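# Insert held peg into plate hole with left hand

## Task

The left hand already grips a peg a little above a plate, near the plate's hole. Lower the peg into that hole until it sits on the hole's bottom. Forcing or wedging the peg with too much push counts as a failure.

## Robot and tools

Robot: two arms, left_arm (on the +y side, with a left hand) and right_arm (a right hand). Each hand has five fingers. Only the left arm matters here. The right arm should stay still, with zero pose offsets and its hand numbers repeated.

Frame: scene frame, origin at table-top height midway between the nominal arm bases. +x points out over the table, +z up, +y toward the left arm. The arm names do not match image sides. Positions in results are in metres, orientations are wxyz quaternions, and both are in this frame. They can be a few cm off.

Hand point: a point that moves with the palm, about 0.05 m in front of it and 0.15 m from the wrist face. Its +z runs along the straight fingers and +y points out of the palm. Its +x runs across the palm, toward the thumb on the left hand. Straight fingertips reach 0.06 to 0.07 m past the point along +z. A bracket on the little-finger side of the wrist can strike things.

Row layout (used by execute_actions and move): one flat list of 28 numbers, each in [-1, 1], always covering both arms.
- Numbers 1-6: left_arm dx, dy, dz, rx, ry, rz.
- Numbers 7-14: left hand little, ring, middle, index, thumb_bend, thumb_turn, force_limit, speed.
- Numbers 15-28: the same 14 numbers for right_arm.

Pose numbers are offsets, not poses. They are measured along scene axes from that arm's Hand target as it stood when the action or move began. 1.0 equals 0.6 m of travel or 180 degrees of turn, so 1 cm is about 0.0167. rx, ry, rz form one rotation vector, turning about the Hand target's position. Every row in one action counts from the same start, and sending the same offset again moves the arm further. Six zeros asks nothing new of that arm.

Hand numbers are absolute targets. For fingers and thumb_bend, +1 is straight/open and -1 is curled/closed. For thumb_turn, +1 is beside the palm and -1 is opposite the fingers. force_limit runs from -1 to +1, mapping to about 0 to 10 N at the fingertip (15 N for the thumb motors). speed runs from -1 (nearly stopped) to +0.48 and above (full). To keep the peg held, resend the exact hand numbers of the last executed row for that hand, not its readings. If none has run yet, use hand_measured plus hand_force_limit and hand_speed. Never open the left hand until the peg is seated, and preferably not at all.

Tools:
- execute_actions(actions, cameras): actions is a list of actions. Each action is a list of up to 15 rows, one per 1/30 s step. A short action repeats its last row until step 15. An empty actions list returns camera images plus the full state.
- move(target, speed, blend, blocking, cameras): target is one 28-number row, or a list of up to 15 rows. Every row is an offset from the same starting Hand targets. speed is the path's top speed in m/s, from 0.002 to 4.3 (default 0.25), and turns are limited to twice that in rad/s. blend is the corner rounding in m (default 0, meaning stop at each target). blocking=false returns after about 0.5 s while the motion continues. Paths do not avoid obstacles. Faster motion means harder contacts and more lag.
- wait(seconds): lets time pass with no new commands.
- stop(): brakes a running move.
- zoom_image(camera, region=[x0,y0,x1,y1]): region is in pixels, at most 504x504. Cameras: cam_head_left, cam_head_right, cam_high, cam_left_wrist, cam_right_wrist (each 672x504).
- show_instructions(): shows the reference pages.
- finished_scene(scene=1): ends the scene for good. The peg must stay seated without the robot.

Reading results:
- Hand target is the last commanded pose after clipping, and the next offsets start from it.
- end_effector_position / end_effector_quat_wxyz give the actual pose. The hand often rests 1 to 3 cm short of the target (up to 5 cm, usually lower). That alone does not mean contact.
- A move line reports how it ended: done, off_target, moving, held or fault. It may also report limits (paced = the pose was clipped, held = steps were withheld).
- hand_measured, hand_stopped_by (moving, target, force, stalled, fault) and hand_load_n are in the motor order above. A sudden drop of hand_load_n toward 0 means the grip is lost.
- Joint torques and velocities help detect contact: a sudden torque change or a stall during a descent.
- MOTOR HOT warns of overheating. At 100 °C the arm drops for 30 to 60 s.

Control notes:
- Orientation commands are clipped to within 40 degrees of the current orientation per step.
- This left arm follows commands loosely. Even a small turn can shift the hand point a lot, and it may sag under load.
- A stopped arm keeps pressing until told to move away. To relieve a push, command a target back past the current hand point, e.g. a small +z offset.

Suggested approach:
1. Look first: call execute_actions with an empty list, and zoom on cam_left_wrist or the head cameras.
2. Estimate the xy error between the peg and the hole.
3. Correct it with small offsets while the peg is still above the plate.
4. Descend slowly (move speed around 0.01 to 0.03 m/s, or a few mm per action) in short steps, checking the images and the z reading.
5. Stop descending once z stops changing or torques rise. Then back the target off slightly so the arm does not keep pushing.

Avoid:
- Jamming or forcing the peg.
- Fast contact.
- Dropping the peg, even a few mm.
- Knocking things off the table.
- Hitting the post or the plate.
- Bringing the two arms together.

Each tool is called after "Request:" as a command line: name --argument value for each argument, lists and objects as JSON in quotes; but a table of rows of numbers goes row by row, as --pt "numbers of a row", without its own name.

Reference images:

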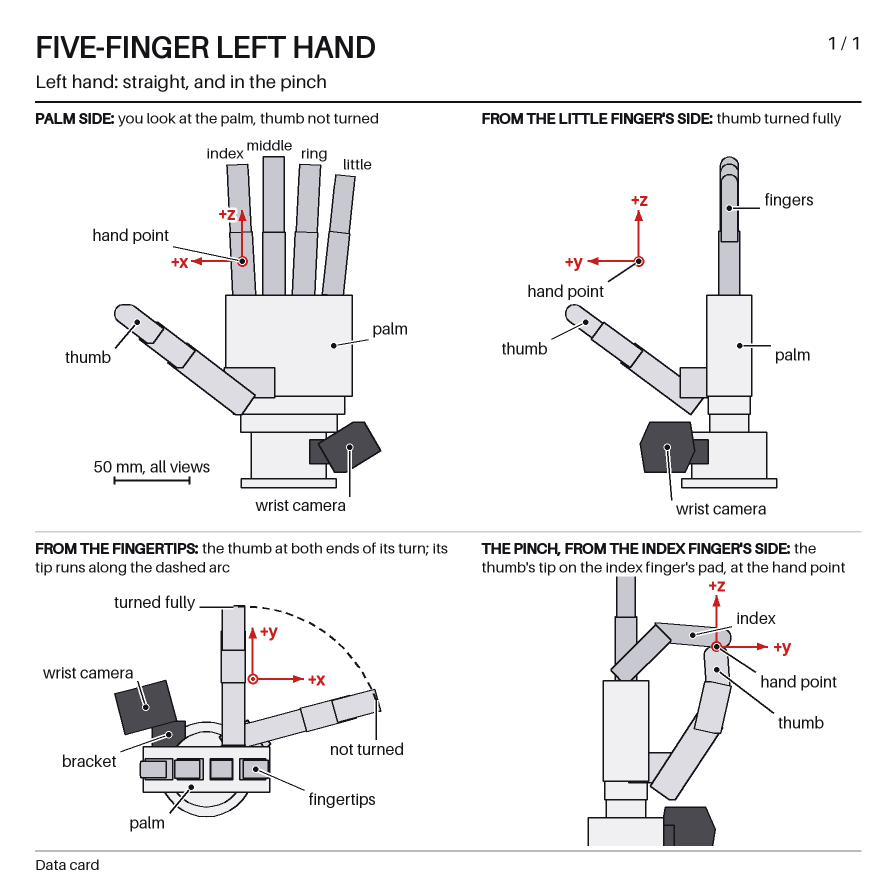

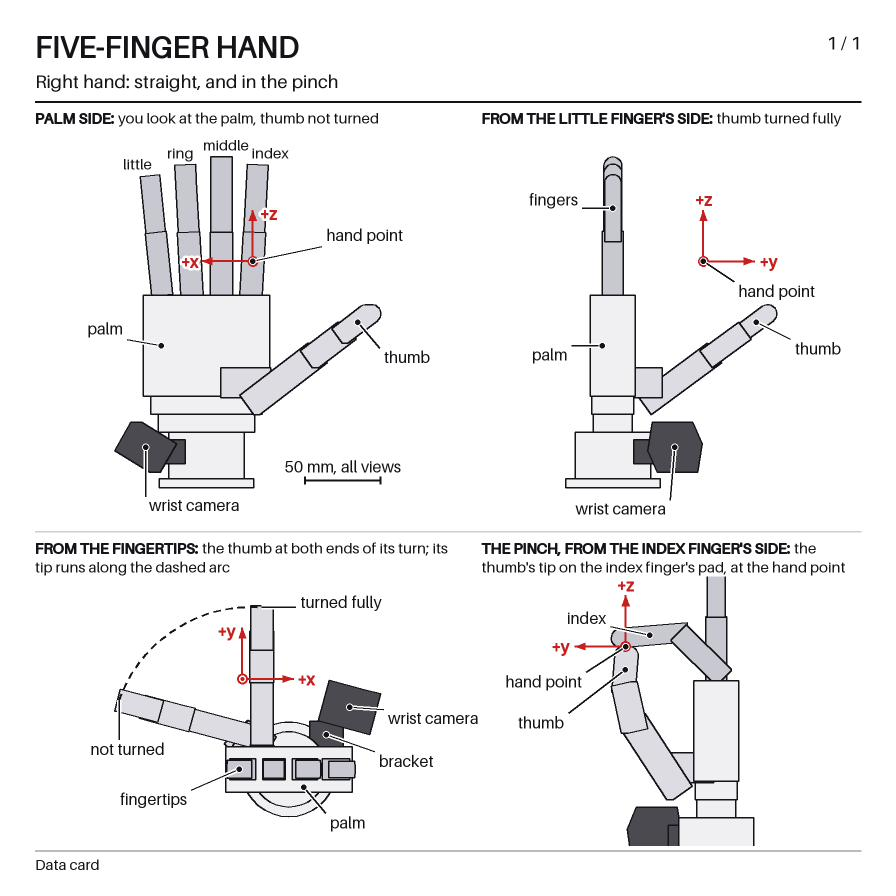

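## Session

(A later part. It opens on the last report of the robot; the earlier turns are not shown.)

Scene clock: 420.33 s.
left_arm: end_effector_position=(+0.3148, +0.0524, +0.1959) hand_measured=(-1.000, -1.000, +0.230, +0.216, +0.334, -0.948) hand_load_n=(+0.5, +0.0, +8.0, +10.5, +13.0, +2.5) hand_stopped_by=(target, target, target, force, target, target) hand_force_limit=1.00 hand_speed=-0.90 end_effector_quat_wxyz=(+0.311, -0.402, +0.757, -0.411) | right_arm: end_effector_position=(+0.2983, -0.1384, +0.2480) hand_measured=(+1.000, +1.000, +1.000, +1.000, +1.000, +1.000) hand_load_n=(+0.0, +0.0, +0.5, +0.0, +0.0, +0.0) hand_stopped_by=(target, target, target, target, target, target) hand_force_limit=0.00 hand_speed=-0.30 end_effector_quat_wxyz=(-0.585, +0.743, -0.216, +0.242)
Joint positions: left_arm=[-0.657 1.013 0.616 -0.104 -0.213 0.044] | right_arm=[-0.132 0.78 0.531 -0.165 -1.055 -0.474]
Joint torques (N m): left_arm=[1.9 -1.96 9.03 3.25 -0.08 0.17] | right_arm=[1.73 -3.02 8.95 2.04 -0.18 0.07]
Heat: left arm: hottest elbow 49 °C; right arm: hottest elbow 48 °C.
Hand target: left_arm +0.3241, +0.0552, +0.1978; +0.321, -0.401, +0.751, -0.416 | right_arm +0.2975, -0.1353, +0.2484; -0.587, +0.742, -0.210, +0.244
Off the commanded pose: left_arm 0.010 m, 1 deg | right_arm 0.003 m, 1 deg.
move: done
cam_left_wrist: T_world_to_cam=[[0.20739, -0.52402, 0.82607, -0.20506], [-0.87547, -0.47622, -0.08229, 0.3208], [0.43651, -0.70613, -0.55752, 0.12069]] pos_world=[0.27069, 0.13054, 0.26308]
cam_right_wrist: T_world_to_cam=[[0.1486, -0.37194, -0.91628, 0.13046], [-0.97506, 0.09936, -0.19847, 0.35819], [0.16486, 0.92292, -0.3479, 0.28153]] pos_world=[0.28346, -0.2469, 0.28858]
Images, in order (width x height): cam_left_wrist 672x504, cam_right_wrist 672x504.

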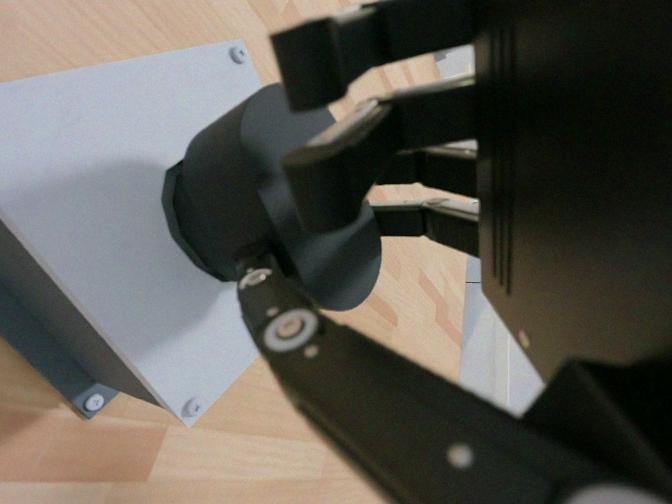

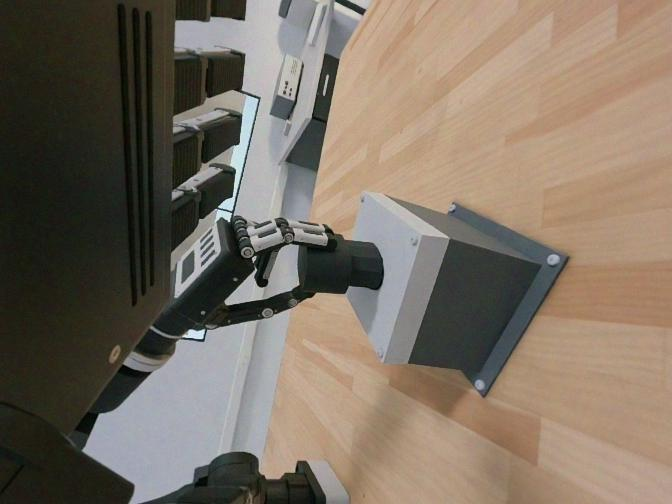

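Request:
move --target '[-0.006,0.005,0.004,0,0,0,-1,-1,0.228,0.216,0.326,-0.948,1.0,-0.9,0,0,0,0,0,0,1,1,1,1,1,1,0,-0.3]' --speed 0.02 --cameras '["cam_right_wrist","cam_left_wrist"]'

Request:
zoom_image --camera "cam_right_wrist" --region '[310, 220, 400, 310]'

Request:
zoom_image --camera "cam_left_wrist" --region '[120, 140, 260, 300]'

Scene clock: 427.80 s.
left_arm: end_effector_position=(+0.3145, +0.0526, +0.1956) hand_measured=(-1.000, -1.000, +0.230, +0.216, +0.334, -0.948) hand_load_n=(+0.0, +0.0, +8.5, +11.0, +13.0, +2.0) hand_stopped_by=(target, target, target, force, target, target) hand_force_limit=1.00 hand_speed=-0.90 end_effector_quat_wxyz=(+0.311, -0.402, +0.757, -0.411) | right_arm: end_effector_position=(+0.2983, -0.1384, +0.2480) hand_measured=(+1.000, +1.000, +1.000, +1.000, +1.000, +1.000) hand_load_n=(+0.0, +0.0, -0.5, +0.0, +0.0, +0.0) hand_stopped_by=(target, target, target, target, target, target) hand_force_limit=0.00 hand_speed=-0.30 end_effector_quat_wxyz=(-0.585, +0.743, -0.216, +0.242)
Joint positions: left_arm=[-0.657 1.012 0.615 -0.104 -0.212 0.044] | right_arm=[-0.132 0.78 0.531 -0.165 -1.055 -0.474]
Joint torques (N m): left_arm=[1.85 -3.31 8.76 2.65 -0.08 0.18] | right_arm=[1.55 -3.08 8.9 1.91 -0.23 0.02]
Heat: left arm: hottest elbow 49 °C; right arm: hottest elbow 48 °C.
Hand target: left_arm +0.3204, +0.0582, +0.2001; +0.320, -0.401, +0.751, -0.416 | right_arm +0.2975, -0.1353, +0.2484; -0.587, +0.742, -0.210, +0.244
Off the commanded pose: left_arm 0.009 m, 1 deg | right_arm 0.003 m, 1 deg.
move: done
cam_left_wrist: T_world_to_cam=[[0.20755, -0.52418, 0.82593, -0.20463], [-0.87566, -0.47592, -0.082, 0.32054], [0.43606, -0.70621, -0.55778, 0.121]] pos_world=[0.27039, 0.13074, 0.26278]
cam_right_wrist: T_world_to_cam=[[0.1486, -0.37194, -0.91628, 0.13046], [-0.97506, 0.09936, -0.19847, 0.35819], [0.16486, 0.92292, -0.3479, 0.28153]] pos_world=[0.28346, -0.2469, 0.28858]
Images, in order (width x height): cam_left_wrist 672x504, cam_right_wrist 672x504.

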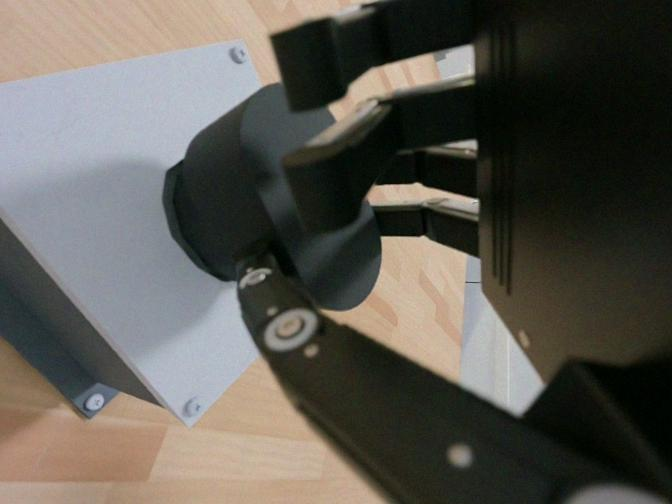

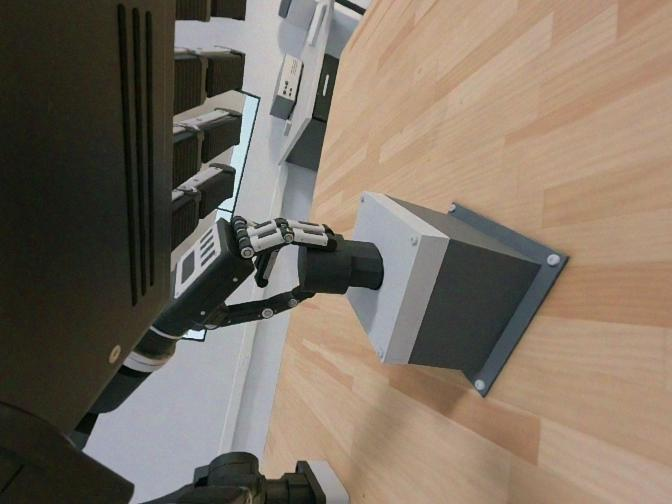

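Scaled by 5.600 from the camera's image (finer frame: 960x720).

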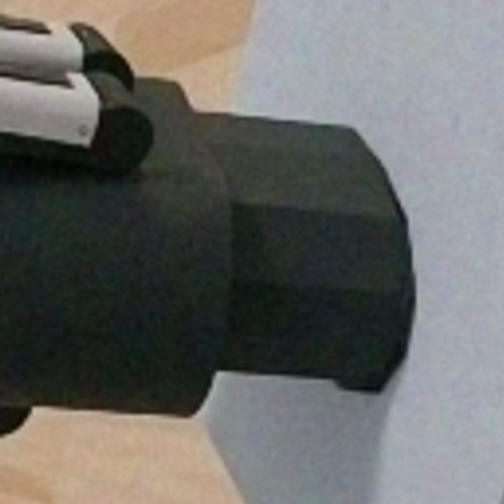

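Scaled by 3.150 from the camera's image (finer frame: 960x720).

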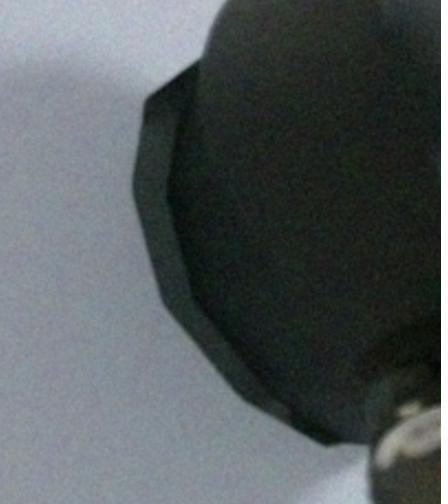

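Request:
move --target '[-0.007,0.006,0.003,0,0,0,-1,-1,0.228,0.216,0.326,-0.948,1.0,-0.9,0,0,0,0,0,0,1,1,1,1,1,1,0,-0.3]' --speed 0.02 --cameras '["cam_right_wrist","cam_left_wrist"]'

Request:
zoom_image --camera "cam_right_wrist" --region '[310, 220, 400, 310]'

Request:
zoom_image --camera "cam_left_wrist" --region '[120, 140, 260, 300]'

Scene clock: 430.80 s.
left_arm: end_effector_position=(+0.3123, +0.0560, +0.1935) hand_measured=(-1.000, -1.000, +0.230, +0.216, +0.334, -0.948) hand_load_n=(+0.0, +0.0, +8.5, +11.0, +13.0, +2.0) hand_stopped_by=(target, target, target, force, target, target) hand_force_limit=1.00 hand_speed=-0.90 end_effector_quat_wxyz=(+0.311, -0.403, +0.757, -0.410) | right_arm: end_effector_position=(+0.2983, -0.1384, +0.2480) hand_measured=(+1.000, +1.000, +1.000, +1.000, +1.000, +1.000) hand_load_n=(+0.0, +0.0, +0.0, +0.0, +0.0, +0.0) hand_stopped_by=(target, target, target, target, target, target) hand_force_limit=0.00 hand_speed=-0.30 end_effector_quat_wxyz=(-0.585, +0.743, -0.216, +0.242)
Joint positions: left_arm=[-0.653 1.003 0.604 -0.104 -0.211 0.045] | right_arm=[-0.132 0.78 0.531 -0.165 -1.055 -0.474]
Joint torques (N m): left_arm=[1.73 -4.07 9.01 2.04 -0.09 0.16] | right_arm=[1.79 -3.08 8.81 2.13 -0.19 0.02]
Heat: left arm: hottest elbow 49 °C; right arm: hottest elbow 48 °C.
Hand target: left_arm +0.3162, +0.0619, +0.2018; +0.320, -0.401, +0.751, -0.415 | right_arm +0.2975, -0.1353, +0.2484; -0.587, +0.742, -0.210, +0.244
Off the commanded pose: left_arm 0.011 m, 1 deg | right_arm 0.003 m, 1 deg.
move: off_target (left_arm)
cam_left_wrist: T_world_to_cam=[[0.20941, -0.52453, 0.82524, -0.20119], [-0.87472, -0.47769, -0.08166, 0.31989], [0.43704, -0.70475, -0.55885, 0.12298]] pos_world=[0.2682, 0.13395, 0.26088]
cam_right_wrist: T_world_to_cam=[[0.1486, -0.37194, -0.91628, 0.13046], [-0.97506, 0.09936, -0.19847, 0.35819], [0.16486, 0.92292, -0.3479, 0.28153]] pos_world=[0.28346, -0.2469, 0.28858]
Images, in order (width x height): cam_left_wrist 672x504, cam_right_wrist 672x504.

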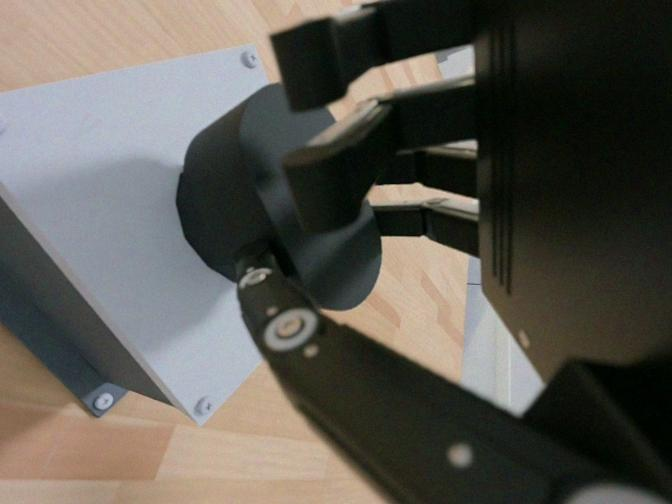

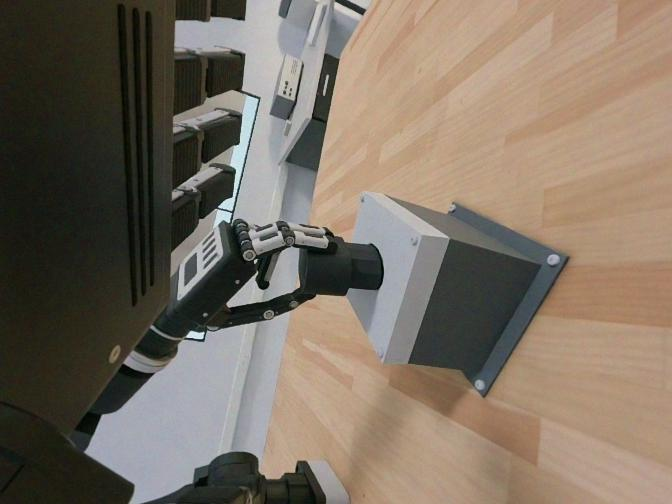

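Scaled by 5.600 from the camera's image (finer frame: 960x720).

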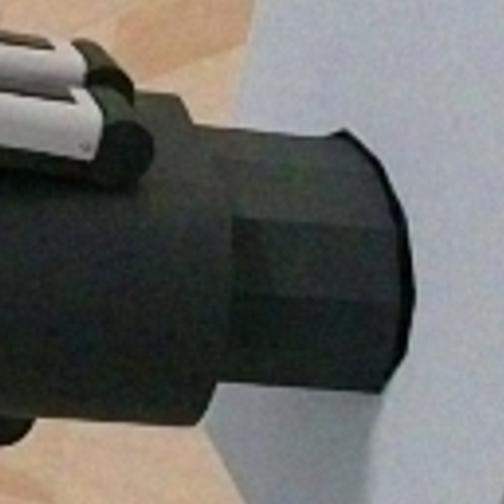

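Scaled by 3.150 from the camera's image (finer frame: 960x720).

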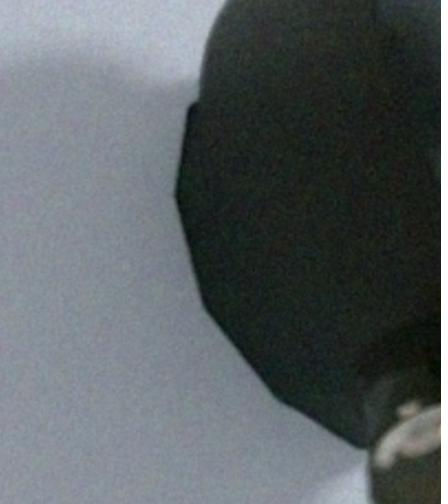

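Request:
move --target '[0.0055,-0.0045,-0.009,0,0,0,-1,-1,0.228,0.216,0.326,-0.948,1.0,-0.9,0,0,0,0,0,0,1,1,1,1,1,1,0,-0.3]' --speed 0.02 --cameras '["cam_right_wrist","cam_left_wrist"]'

Request:
zoom_image --camera "cam_right_wrist" --region '[310, 220, 400, 310]'

Request:
zoom_image --camera "cam_left_wrist" --region '[120, 140, 260, 300]'

Scene clock: 439.77 s.
left_arm: end_effector_position=(+0.3123, +0.0560, +0.1930) hand_measured=(-1.000, -1.000, +0.230, +0.216, +0.334, -0.948) hand_load_n=(+0.0, +0.0, +8.5, +11.0, +13.5, +1.5) hand_stopped_by=(target, target, target, force, target, target) hand_force_limit=1.00 hand_speed=-0.90 end_effector_quat_wxyz=(+0.311, -0.403, +0.756, -0.411) | right_arm: end_effector_position=(+0.2983, -0.1384, +0.2480) hand_measured=(+1.000, +1.000, +1.000, +1.000, +1.000, +1.000) hand_load_n=(+0.0, +0.0, +0.0, +0.0, +0.0, +0.0) hand_stopped_by=(target, target, target, target, target, target) hand_force_limit=0.00 hand_speed=-0.30 end_effector_quat_wxyz=(-0.585, +0.743, -0.216, +0.242)
Joint positions: left_arm=[-0.653 1.003 0.601 -0.098 -0.211 0.045] | right_arm=[-0.132 0.78 0.531 -0.165 -1.055 -0.474]
Joint torques (N m): left_arm=[1.61 -2.55 9.09 2.84 -0.1 0.17] | right_arm=[1.49 -2.9 8.83 2.07 -0.21 0.05]
Heat: left arm: hottest elbow 48 °C; right arm: hottest elbow 48 °C.
Hand target: left_arm +0.3195, +0.0592, +0.1965; +0.320, -0.401, +0.751, -0.415 | right_arm +0.2975, -0.1353, +0.2484; -0.587, +0.742, -0.210, +0.244
Off the commanded pose: left_arm 0.009 m, 1 deg | right_arm 0.003 m, 1 deg.
move: done
cam_left_wrist: T_world_to_cam=[[0.20769, -0.52312, 0.82657, -0.20054], [-0.87459, -0.47777, -0.08262, 0.32001], [0.43813, -0.70575, -0.55674, 0.12194]] pos_world=[0.2681, 0.13404, 0.26009]
cam_right_wrist: T_world_to_cam=[[0.1486, -0.37194, -0.91628, 0.13046], [-0.97506, 0.09936, -0.19847, 0.35819], [0.16486, 0.92292, -0.3479, 0.28153]] pos_world=[0.28346, -0.2469, 0.28858]
Images, in order (width x height): cam_left_wrist 672x504, cam_right_wrist 672x504.

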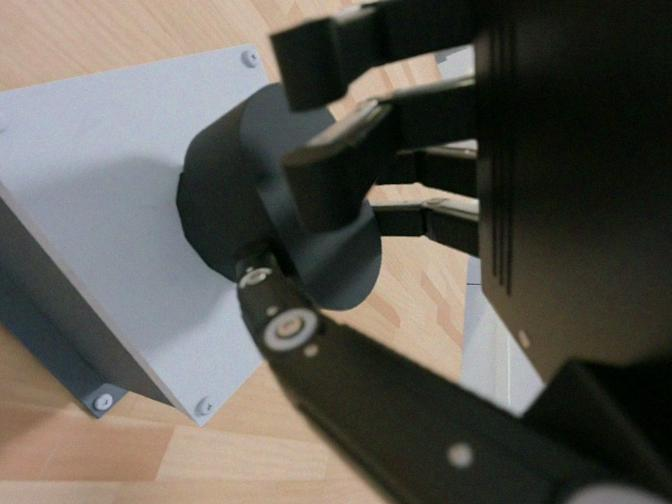

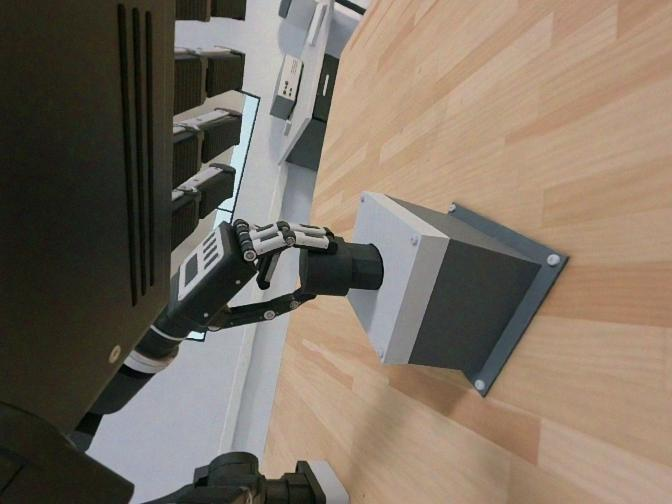

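Scaled by 5.600 from the camera's image (finer frame: 960x720).

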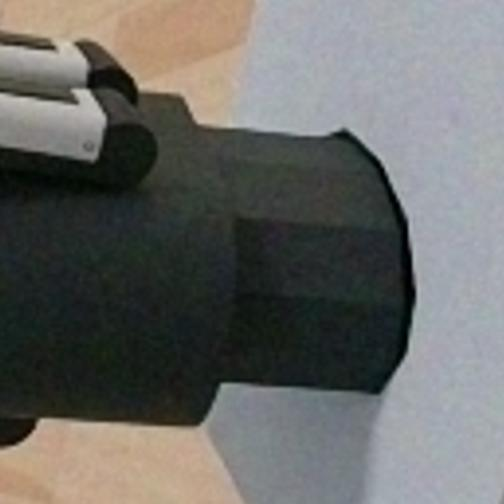

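Scaled by 3.150 from the camera's image (finer frame: 960x720).

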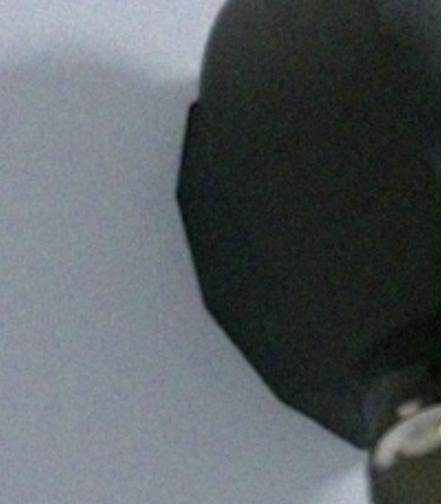

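Request:
move --target '[0.003,-0.003,-0.007,0,0,0,-1,-1,0.228,0.216,0.326,-0.948,1.0,-0.9,0,0,0,0,0,0,1,1,1,1,1,1,0,-0.3]' --speed 0.02 --cameras '["cam_right_wrist","cam_left_wrist"]'

Request:
zoom_image --camera "cam_right_wrist" --region '[310, 220, 400, 310]'

Request:
zoom_image --camera "cam_left_wrist" --region '[120, 140, 260, 300]'

Scene clock: 443.27 s.
left_arm: end_effector_position=(+0.3134, +0.0551, +0.1876) hand_measured=(-1.000, -1.000, +0.230, +0.216, +0.334, -0.948) hand_load_n=(+0.0, +0.0, +8.5, +11.0, +13.5, +1.5) hand_stopped_by=(target, target, target, force, target, target) hand_force_limit=1.00 hand_speed=-0.90 end_effector_quat_wxyz=(+0.311, -0.403, +0.757, -0.409) | right_arm: end_effector_position=(+0.2983, -0.1384, +0.2480) hand_measured=(+1.000, +1.000, +1.000, +1.000, +1.000, +1.000) hand_load_n=(+0.0, -0.5, -0.5, +0.0, +0.0, +0.0) hand_stopped_by=(target, target, target, target, target, target) hand_force_limit=0.00 hand_speed=-0.30 end_effector_quat_wxyz=(-0.585, +0.743, -0.216, +0.242)
Joint positions: left_arm=[-0.653 1.017 0.596 -0.083 -0.211 0.045] | right_arm=[-0.132 0.78 0.531 -0.165 -1.055 -0.474]
Joint torques (N m): left_arm=[1.49 -2.43 9.13 2.95 -0.13 0.18] | right_arm=[1.79 -3.08 8.84 2.07 -0.2 0.07]
Heat: left arm: hottest elbow 48 °C; right arm: hottest elbow 48 °C.
Hand target: left_arm +0.3213, +0.0574, +0.1923; +0.320, -0.401, +0.751, -0.416 | right_arm +0.2975, -0.1353, +0.2484; -0.587, +0.742, -0.210, +0.244
Off the commanded pose: left_arm 0.009 m, 2 deg | right_arm 0.003 m, 1 deg.
move: done
cam_left_wrist: T_world_to_cam=[[0.21018, -0.52505, 0.82471, -0.19704], [-0.87482, -0.47762, -0.08112, 0.3199], [0.43649, -0.70442, -0.55971, 0.11885]] pos_world=[0.26939, 0.13305, 0.25497]
cam_right_wrist: T_world_to_cam=[[0.1486, -0.37194, -0.91628, 0.13046], [-0.97506, 0.09936, -0.19847, 0.35819], [0.16486, 0.92292, -0.3479, 0.28153]] pos_world=[0.28346, -0.2469, 0.28858]
Images, in order (width x height): cam_left_wrist 672x504, cam_right_wrist 672x504.

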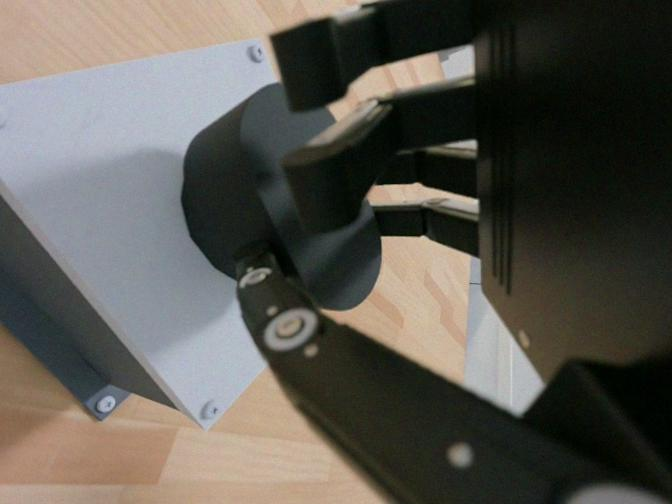

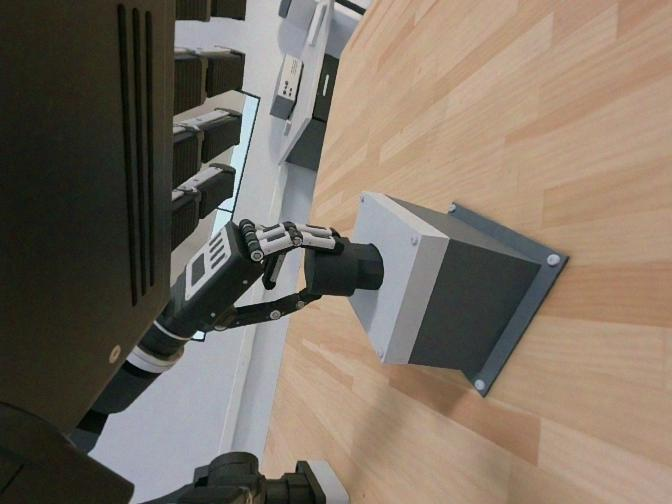

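Scaled by 5.600 from the camera's image (finer frame: 960x720).

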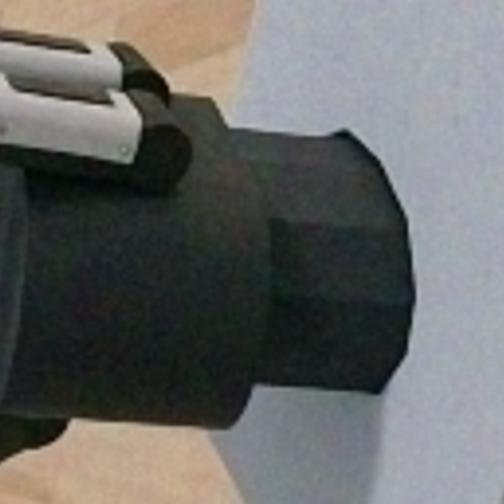

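Scaled by 3.150 from the camera's image (finer frame: 960x720).

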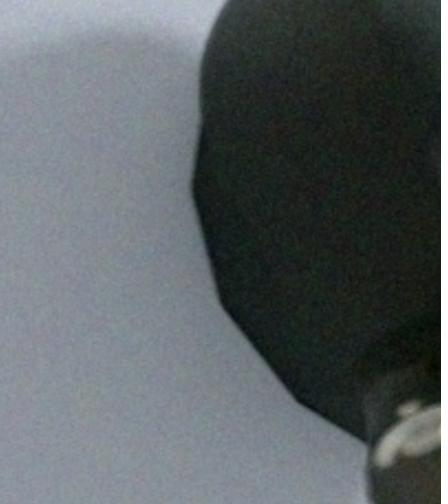

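Request:
move --target '[0.003,-0.002,-0.0133,0,0,0,-1,-1,0.228,0.216,0.326,-0.948,1.0,-0.9,0,0,0,0,0,0,1,1,1,1,1,1,0,-0.3]' --speed 0.02 --cameras '["cam_right_wrist","cam_left_wrist"]'

Request:
zoom_image --camera "cam_right_wrist" --region '[310, 220, 400, 310]'

Request:
zoom_image --camera "cam_left_wrist" --region '[120, 140, 260, 300]'

Scene clock: 446.90 s.
left_arm: end_effector_position=(+0.3148, +0.0540, +0.1792) hand_measured=(-1.000, -1.000, +0.230, +0.216, +0.334, -0.948) hand_load_n=(+0.0, +0.0, +8.5, +10.5, +13.0, +1.5) hand_stopped_by=(target, target, target, force, target, target) hand_force_limit=1.00 hand_speed=-0.90 end_effector_quat_wxyz=(+0.310, -0.403, +0.758, -0.409) | right_arm: end_effector_position=(+0.2983, -0.1384, +0.2480) hand_measured=(+1.000, +1.000, +1.000, +1.000, +1.000, +1.000) hand_load_n=(+0.0, +0.0, +0.0, +0.0, +0.0, -0.5) hand_stopped_by=(target, target, target, target, target, target) hand_force_limit=0.00 hand_speed=-0.30 end_effector_quat_wxyz=(-0.585, +0.743, -0.216, +0.242)
Joint positions: left_arm=[-0.653 1.036 0.584 -0.053 -0.211 0.045] | right_arm=[-0.132 0.78 0.531 -0.165 -1.055 -0.474]
Joint torques (N m): left_arm=[1.61 -2.55 9.11 3.02 -0.11 0.18] | right_arm=[1.96 -2.49 8.96 1.99 -0.22 0.03]
Heat: left arm: hottest elbow 48 °C; right arm: hottest elbow 48 °C.
Hand target: left_arm +0.3232, +0.0561, +0.1844; +0.320, -0.401, +0.751, -0.416 | right_arm +0.2975, -0.1353, +0.2484; -0.587, +0.742, -0.210, +0.244
Off the commanded pose: left_arm 0.010 m, 2 deg | right_arm 0.003 m, 1 deg.
move: done
cam_left_wrist: T_world_to_cam=[[0.21114, -0.52582, 0.82397, -0.19111], [-0.87489, -0.47757, -0.08057, 0.31984], [0.43587, -0.70387, -0.56088, 0.11309]] pos_world=[0.27089, 0.13185, 0.24667]
cam_right_wrist: T_world_to_cam=[[0.1486, -0.37194, -0.91628, 0.13046], [-0.97506, 0.09936, -0.19847, 0.35819], [0.16486, 0.92292, -0.3479, 0.28153]] pos_world=[0.28346, -0.2469, 0.28858]
Images, in order (width x height): cam_left_wrist 672x504, cam_right_wrist 672x504.

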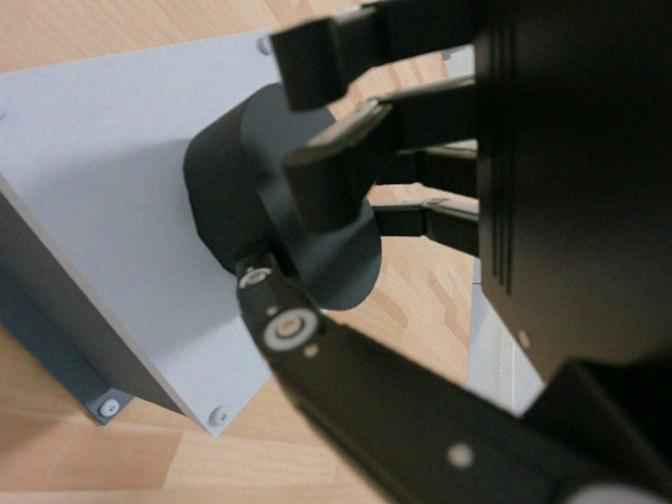

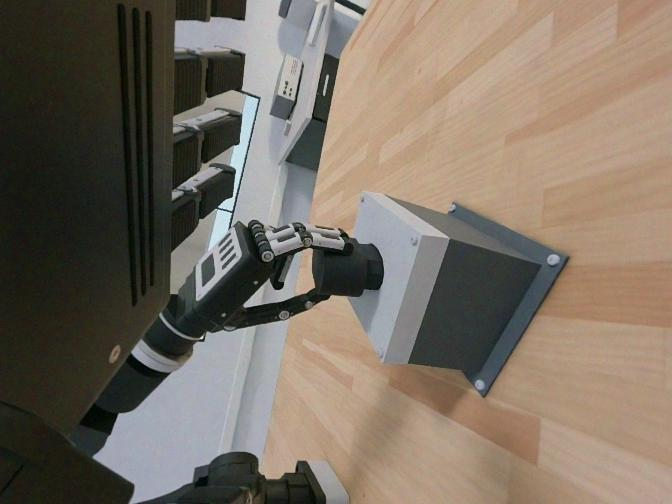

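Scaled by 5.600 from the camera's image (finer frame: 960x720).

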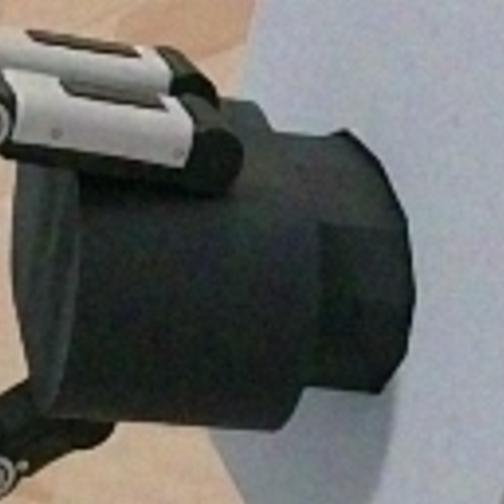

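Scaled by 3.150 from the camera's image (finer frame: 960x720).

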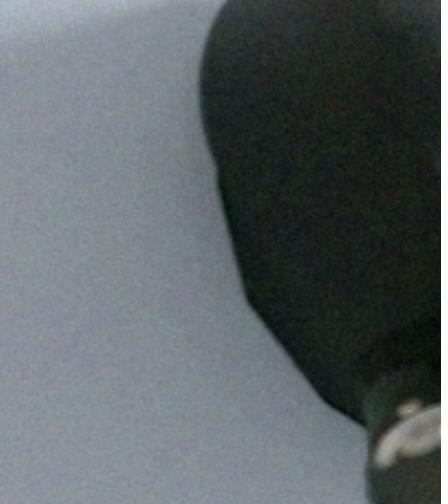

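Request:
move --target '[0.0025,-0.0015,-0.0133,0,0,0,-1,-1,0.228,0.216,0.326,-0.948,1.0,-0.9,0,0,0,0,0,0,1,1,1,1,1,1,0,-0.3]' --speed 0.02 --cameras '["cam_right_wrist","cam_left_wrist"]'

Request:
zoom_image --camera "cam_right_wrist" --region '[310, 220, 400, 310]'

Scene clock: 450.33 s.
left_arm: end_effector_position=(+0.3164, +0.0526, +0.1769) hand_measured=(-1.000, -1.000, +0.230, +0.216, +0.334, -0.948) hand_load_n=(+0.0, +0.0, +8.0, +10.5, +12.5, +2.0) hand_stopped_by=(target, target, target, force, target, target) hand_force_limit=1.00 hand_speed=-0.90 end_effector_quat_wxyz=(+0.312, -0.402, +0.755, -0.413) | right_arm: end_effector_position=(+0.2983, -0.1384, +0.2480) hand_measured=(+1.000, +1.000, +1.000, +1.000, +1.000, +1.000) hand_load_n=(+0.0, +0.0, +0.0, +0.0, +0.0, +0.0) hand_stopped_by=(target, target, target, target, target, target) hand_force_limit=0.00 hand_speed=-0.30 end_effector_quat_wxyz=(-0.585, +0.743, -0.216, +0.242)
Joint positions: left_arm=[-0.653 1.044 0.576 -0.026 -0.21 0.047] | right_arm=[-0.132 0.78 0.531 -0.165 -1.055 -0.474]
Joint torques (N m): left_arm=[1.67 -1.79 8.81 3.15 -0.13 0.17] | right_arm=[1.55 -3.43 9.06 2.09 -0.21 0.05]
Heat: left arm: hottest elbow 48 °C; right arm: hottest elbow 48 °C.
Hand target: left_arm +0.3247, +0.0553, +0.1764; +0.320, -0.401, +0.751, -0.415 | right_arm +0.2975, -0.1353, +0.2484; -0.587, +0.742, -0.210, +0.244
Off the commanded pose: left_arm 0.009 m, 1 deg | right_arm 0.003 m, 1 deg.
move: done
cam_left_wrist: T_world_to_cam=[[0.20252, -0.52171, 0.82873, -0.18866], [-0.87512, -0.47621, -0.08593, 0.32133], [0.43948, -0.70784, -0.553, 0.10785]] pos_world=[0.27201, 0.13093, 0.24361]
cam_right_wrist: T_world_to_cam=[[0.1486, -0.37194, -0.91628, 0.13046], [-0.97506, 0.09936, -0.19847, 0.35819], [0.16486, 0.92292, -0.3479, 0.28153]] pos_world=[0.28346, -0.2469, 0.28858]
Images, in order (width x height): cam_left_wrist 672x504, cam_right_wrist 672x504.

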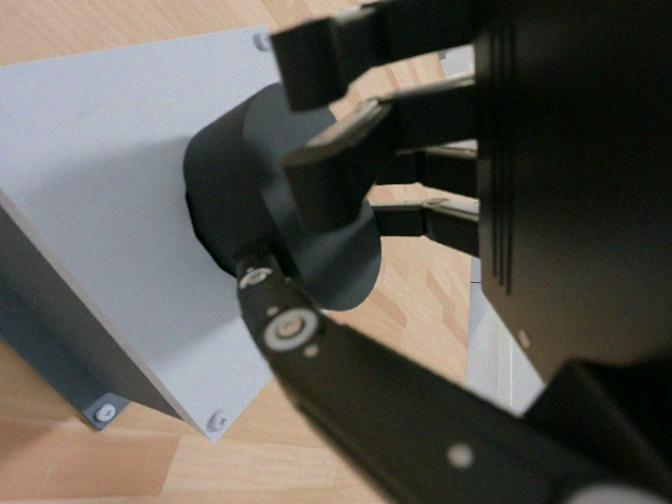

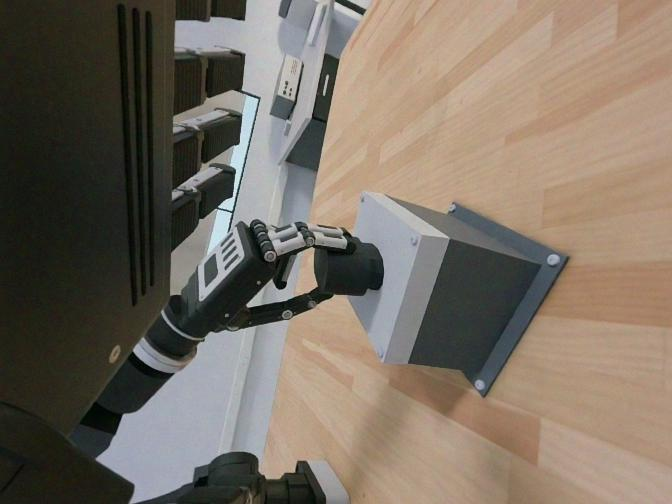

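Scaled by 5.600 from the camera's image (finer frame: 960x720).

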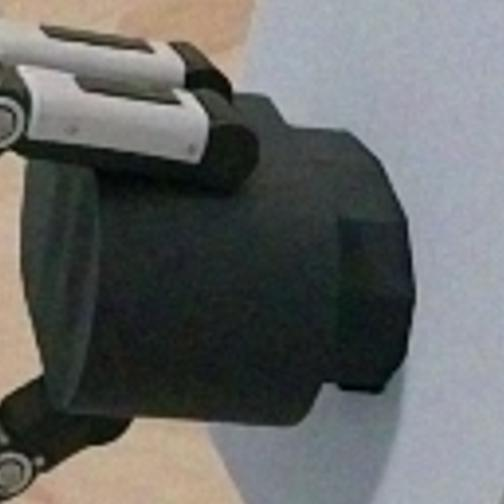

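Request:
move --target '[-0.006,0.005,0.001,0,0,0,-1,-1,0.228,0.216,0.326,-0.948,1.0,-0.9,0,0,0,0,0,0,1,1,1,1,1,1,0,-0.3]' --speed 0.02 --cameras '["cam_right_wrist","cam_left_wrist"]'

Request:
zoom_image --camera "cam_right_wrist" --region '[310, 220, 400, 310]'

Scene clock: 460.70 s.
left_arm: end_effector_position=(+0.3161, +0.0527, +0.1763) hand_measured=(-1.000, -1.000, +0.230, +0.216, +0.334, -0.948) hand_load_n=(+0.0, +0.0, +8.5, +11.0, +12.0, +2.0) hand_stopped_by=(target, target, target, force, target, target) hand_force_limit=1.00 hand_speed=-0.90 end_effector_quat_wxyz=(+0.312, -0.401, +0.756, -0.413) | right_arm: end_effector_position=(+0.2983, -0.1384, +0.2480) hand_measured=(+1.000, +1.000, +1.000, +1.000, +1.000, +1.000) hand_load_n=(+0.0, +0.0, +0.0, +0.0, +0.0, +0.0) hand_stopped_by=(target, target, target, target, target, target) hand_force_limit=0.00 hand_speed=-0.30 end_effector_quat_wxyz=(-0.585, +0.743, -0.216, +0.242)
Joint positions: left_arm=[-0.653 1.044 0.574 -0.024 -0.209 0.048] | right_arm=[-0.132 0.78 0.531 -0.165 -1.055 -0.474]
Joint torques (N m): left_arm=[1.73 -3.08 8.21 2.74 -0.13 0.15] | right_arm=[2.14 -2.67 9.03 1.98 -0.2 0.06]
Heat: left arm: hottest elbow 48 °C; right arm: hottest elbow 48 °C.
Hand target: left_arm +0.3211, +0.0583, +0.1770; +0.320, -0.401, +0.751, -0.415 | right_arm +0.2975, -0.1353, +0.2484; -0.587, +0.742, -0.210, +0.244
Off the commanded pose: left_arm 0.008 m, 1 deg | right_arm 0.003 m, 1 deg.
move: done
cam_left_wrist: T_world_to_cam=[[0.20207, -0.52197, 0.82868, -0.1879], [-0.87559, -0.47536, -0.08591, 0.32115], [0.43877, -0.70822, -0.55309, 0.10794]] pos_world=[0.2718, 0.13103, 0.243]
cam_right_wrist: T_world_to_cam=[[0.1486, -0.37194, -0.91628, 0.13046], [-0.97506, 0.09936, -0.19847, 0.35819], [0.16486, 0.92292, -0.3479, 0.28153]] pos_world=[0.28346, -0.2469, 0.28858]
Images, in order (width x height): cam_left_wrist 672x504, cam_right_wrist 672x504.

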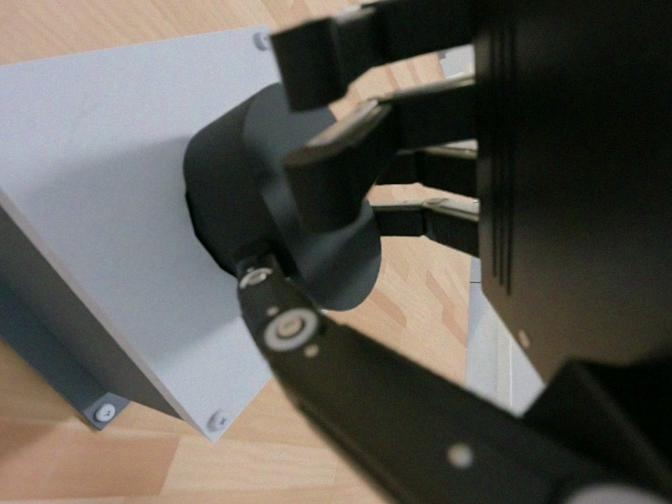

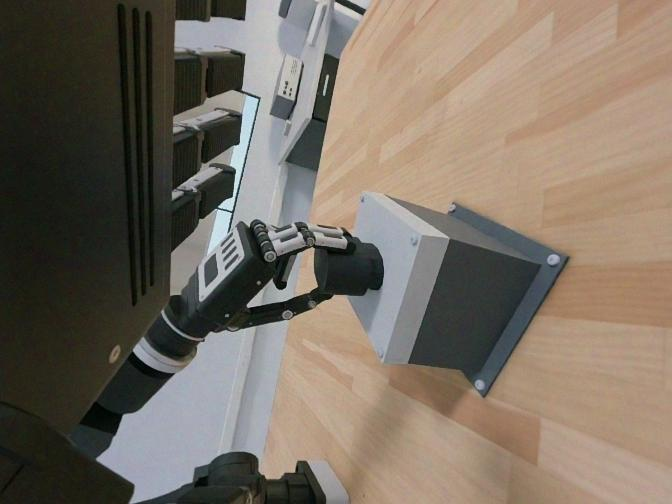

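Scaled by 5.600 from the camera's image (finer frame: 960x720).

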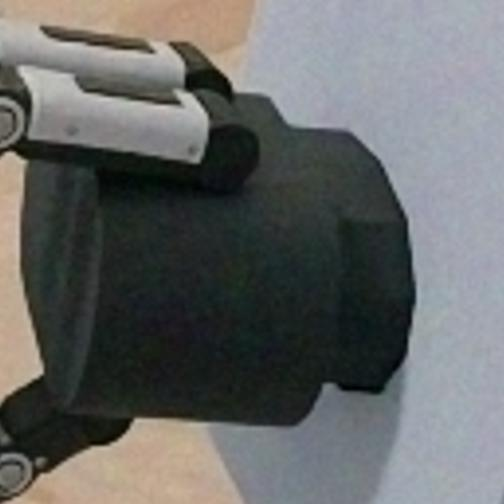

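Request:
move --target '[-0.005,0.004,-0.001,0,0,0,-1,-1,0.228,0.216,0.326,-0.948,1.0,-0.9,0,0,0,0,0,0,1,1,1,1,1,1,0,-0.3]' --speed 0.02 --cameras '["cam_right_wrist","cam_left_wrist"]'

Request:
zoom_image --camera "cam_right_wrist" --region '[310, 220, 400, 310]'

Request:
zoom_image --camera "cam_left_wrist" --region '[120, 140, 260, 300]'

Scene clock: 463.00 s.
left_arm: end_effector_position=(+0.3151, +0.0535, +0.1762) hand_measured=(-1.000, -1.000, +0.230, +0.216, +0.334, -0.948) hand_load_n=(+0.0, +0.0, +9.0, +11.0, +13.0, +1.5) hand_stopped_by=(target, target, target, force, target, target) hand_force_limit=1.00 hand_speed=-0.90 end_effector_quat_wxyz=(+0.313, -0.401, +0.754, -0.415) | right_arm: end_effector_position=(+0.2983, -0.1384, +0.2480) hand_measured=(+1.000, +1.000, +1.000, +1.000, +1.000, +1.000) hand_load_n=(+0.0, +0.0, +0.0, +0.0, +0.0, +0.0) hand_stopped_by=(target, target, target, target, target, target) hand_force_limit=0.00 hand_speed=-0.30 end_effector_quat_wxyz=(-0.585, +0.743, -0.216, +0.242)
Joint positions: left_arm=[-0.653 1.039 0.568 -0.018 -0.209 0.048] | right_arm=[-0.132 0.78 0.531 -0.165 -1.055 -0.474]
Joint torques (N m): left_arm=[1.73 -3.49 8.01 2.36 -0.14 0.16] | right_arm=[1.67 -2.61 8.96 2 -0.25 0.02]
Heat: left arm: hottest elbow 47 °C; right arm: hottest elbow 48 °C.
Hand target: left_arm +0.3181, +0.0607, +0.1763; +0.320, -0.401, +0.751, -0.415 | right_arm +0.2975, -0.1353, +0.2484; -0.587, +0.742, -0.210, +0.244
Off the commanded pose: left_arm 0.008 m, 1 deg | right_arm 0.003 m, 1 deg.
move: done
cam_left_wrist: T_world_to_cam=[[0.19912, -0.51959, 0.83089, -0.18678], [-0.87521, -0.47571, -0.08774, 0.32084], [0.44085, -0.70973, -0.54948, 0.10771]] pos_world=[0.27051, 0.13203, 0.24252]
cam_right_wrist: T_world_to_cam=[[0.1486, -0.37194, -0.91628, 0.13046], [-0.97506, 0.09936, -0.19847, 0.35819], [0.16486, 0.92292, -0.3479, 0.28153]] pos_world=[0.28346, -0.2469, 0.28858]
Images, in order (width x height): cam_left_wrist 672x504, cam_right_wrist 672x504.

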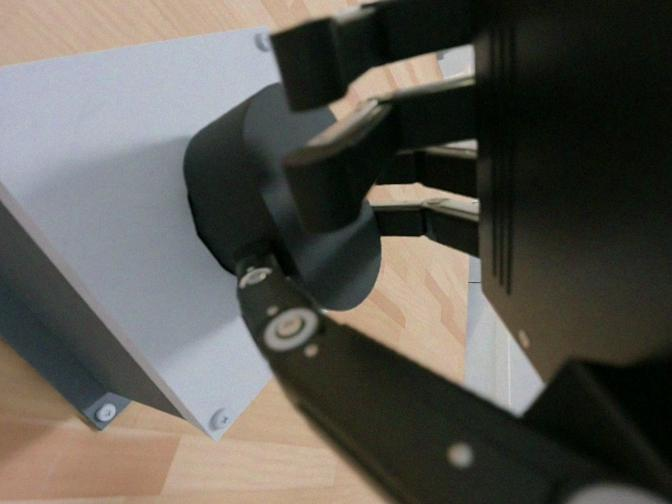

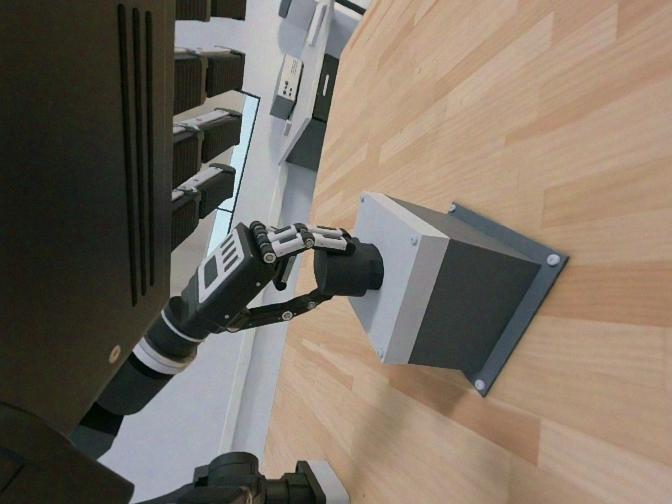

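Scaled by 5.600 from the camera's image (finer frame: 960x720).

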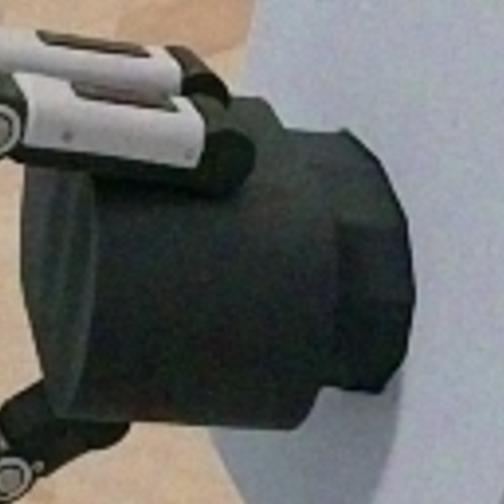

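Scaled by 3.150 from the camera's image (finer frame: 960x720).

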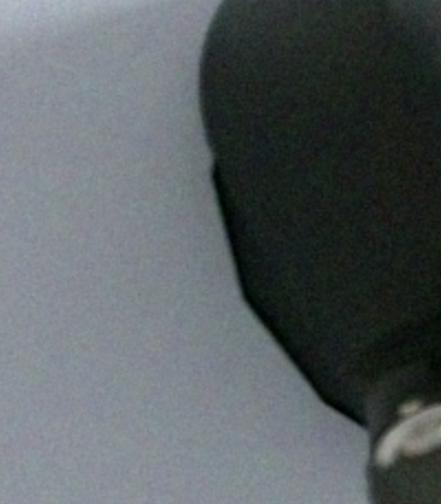

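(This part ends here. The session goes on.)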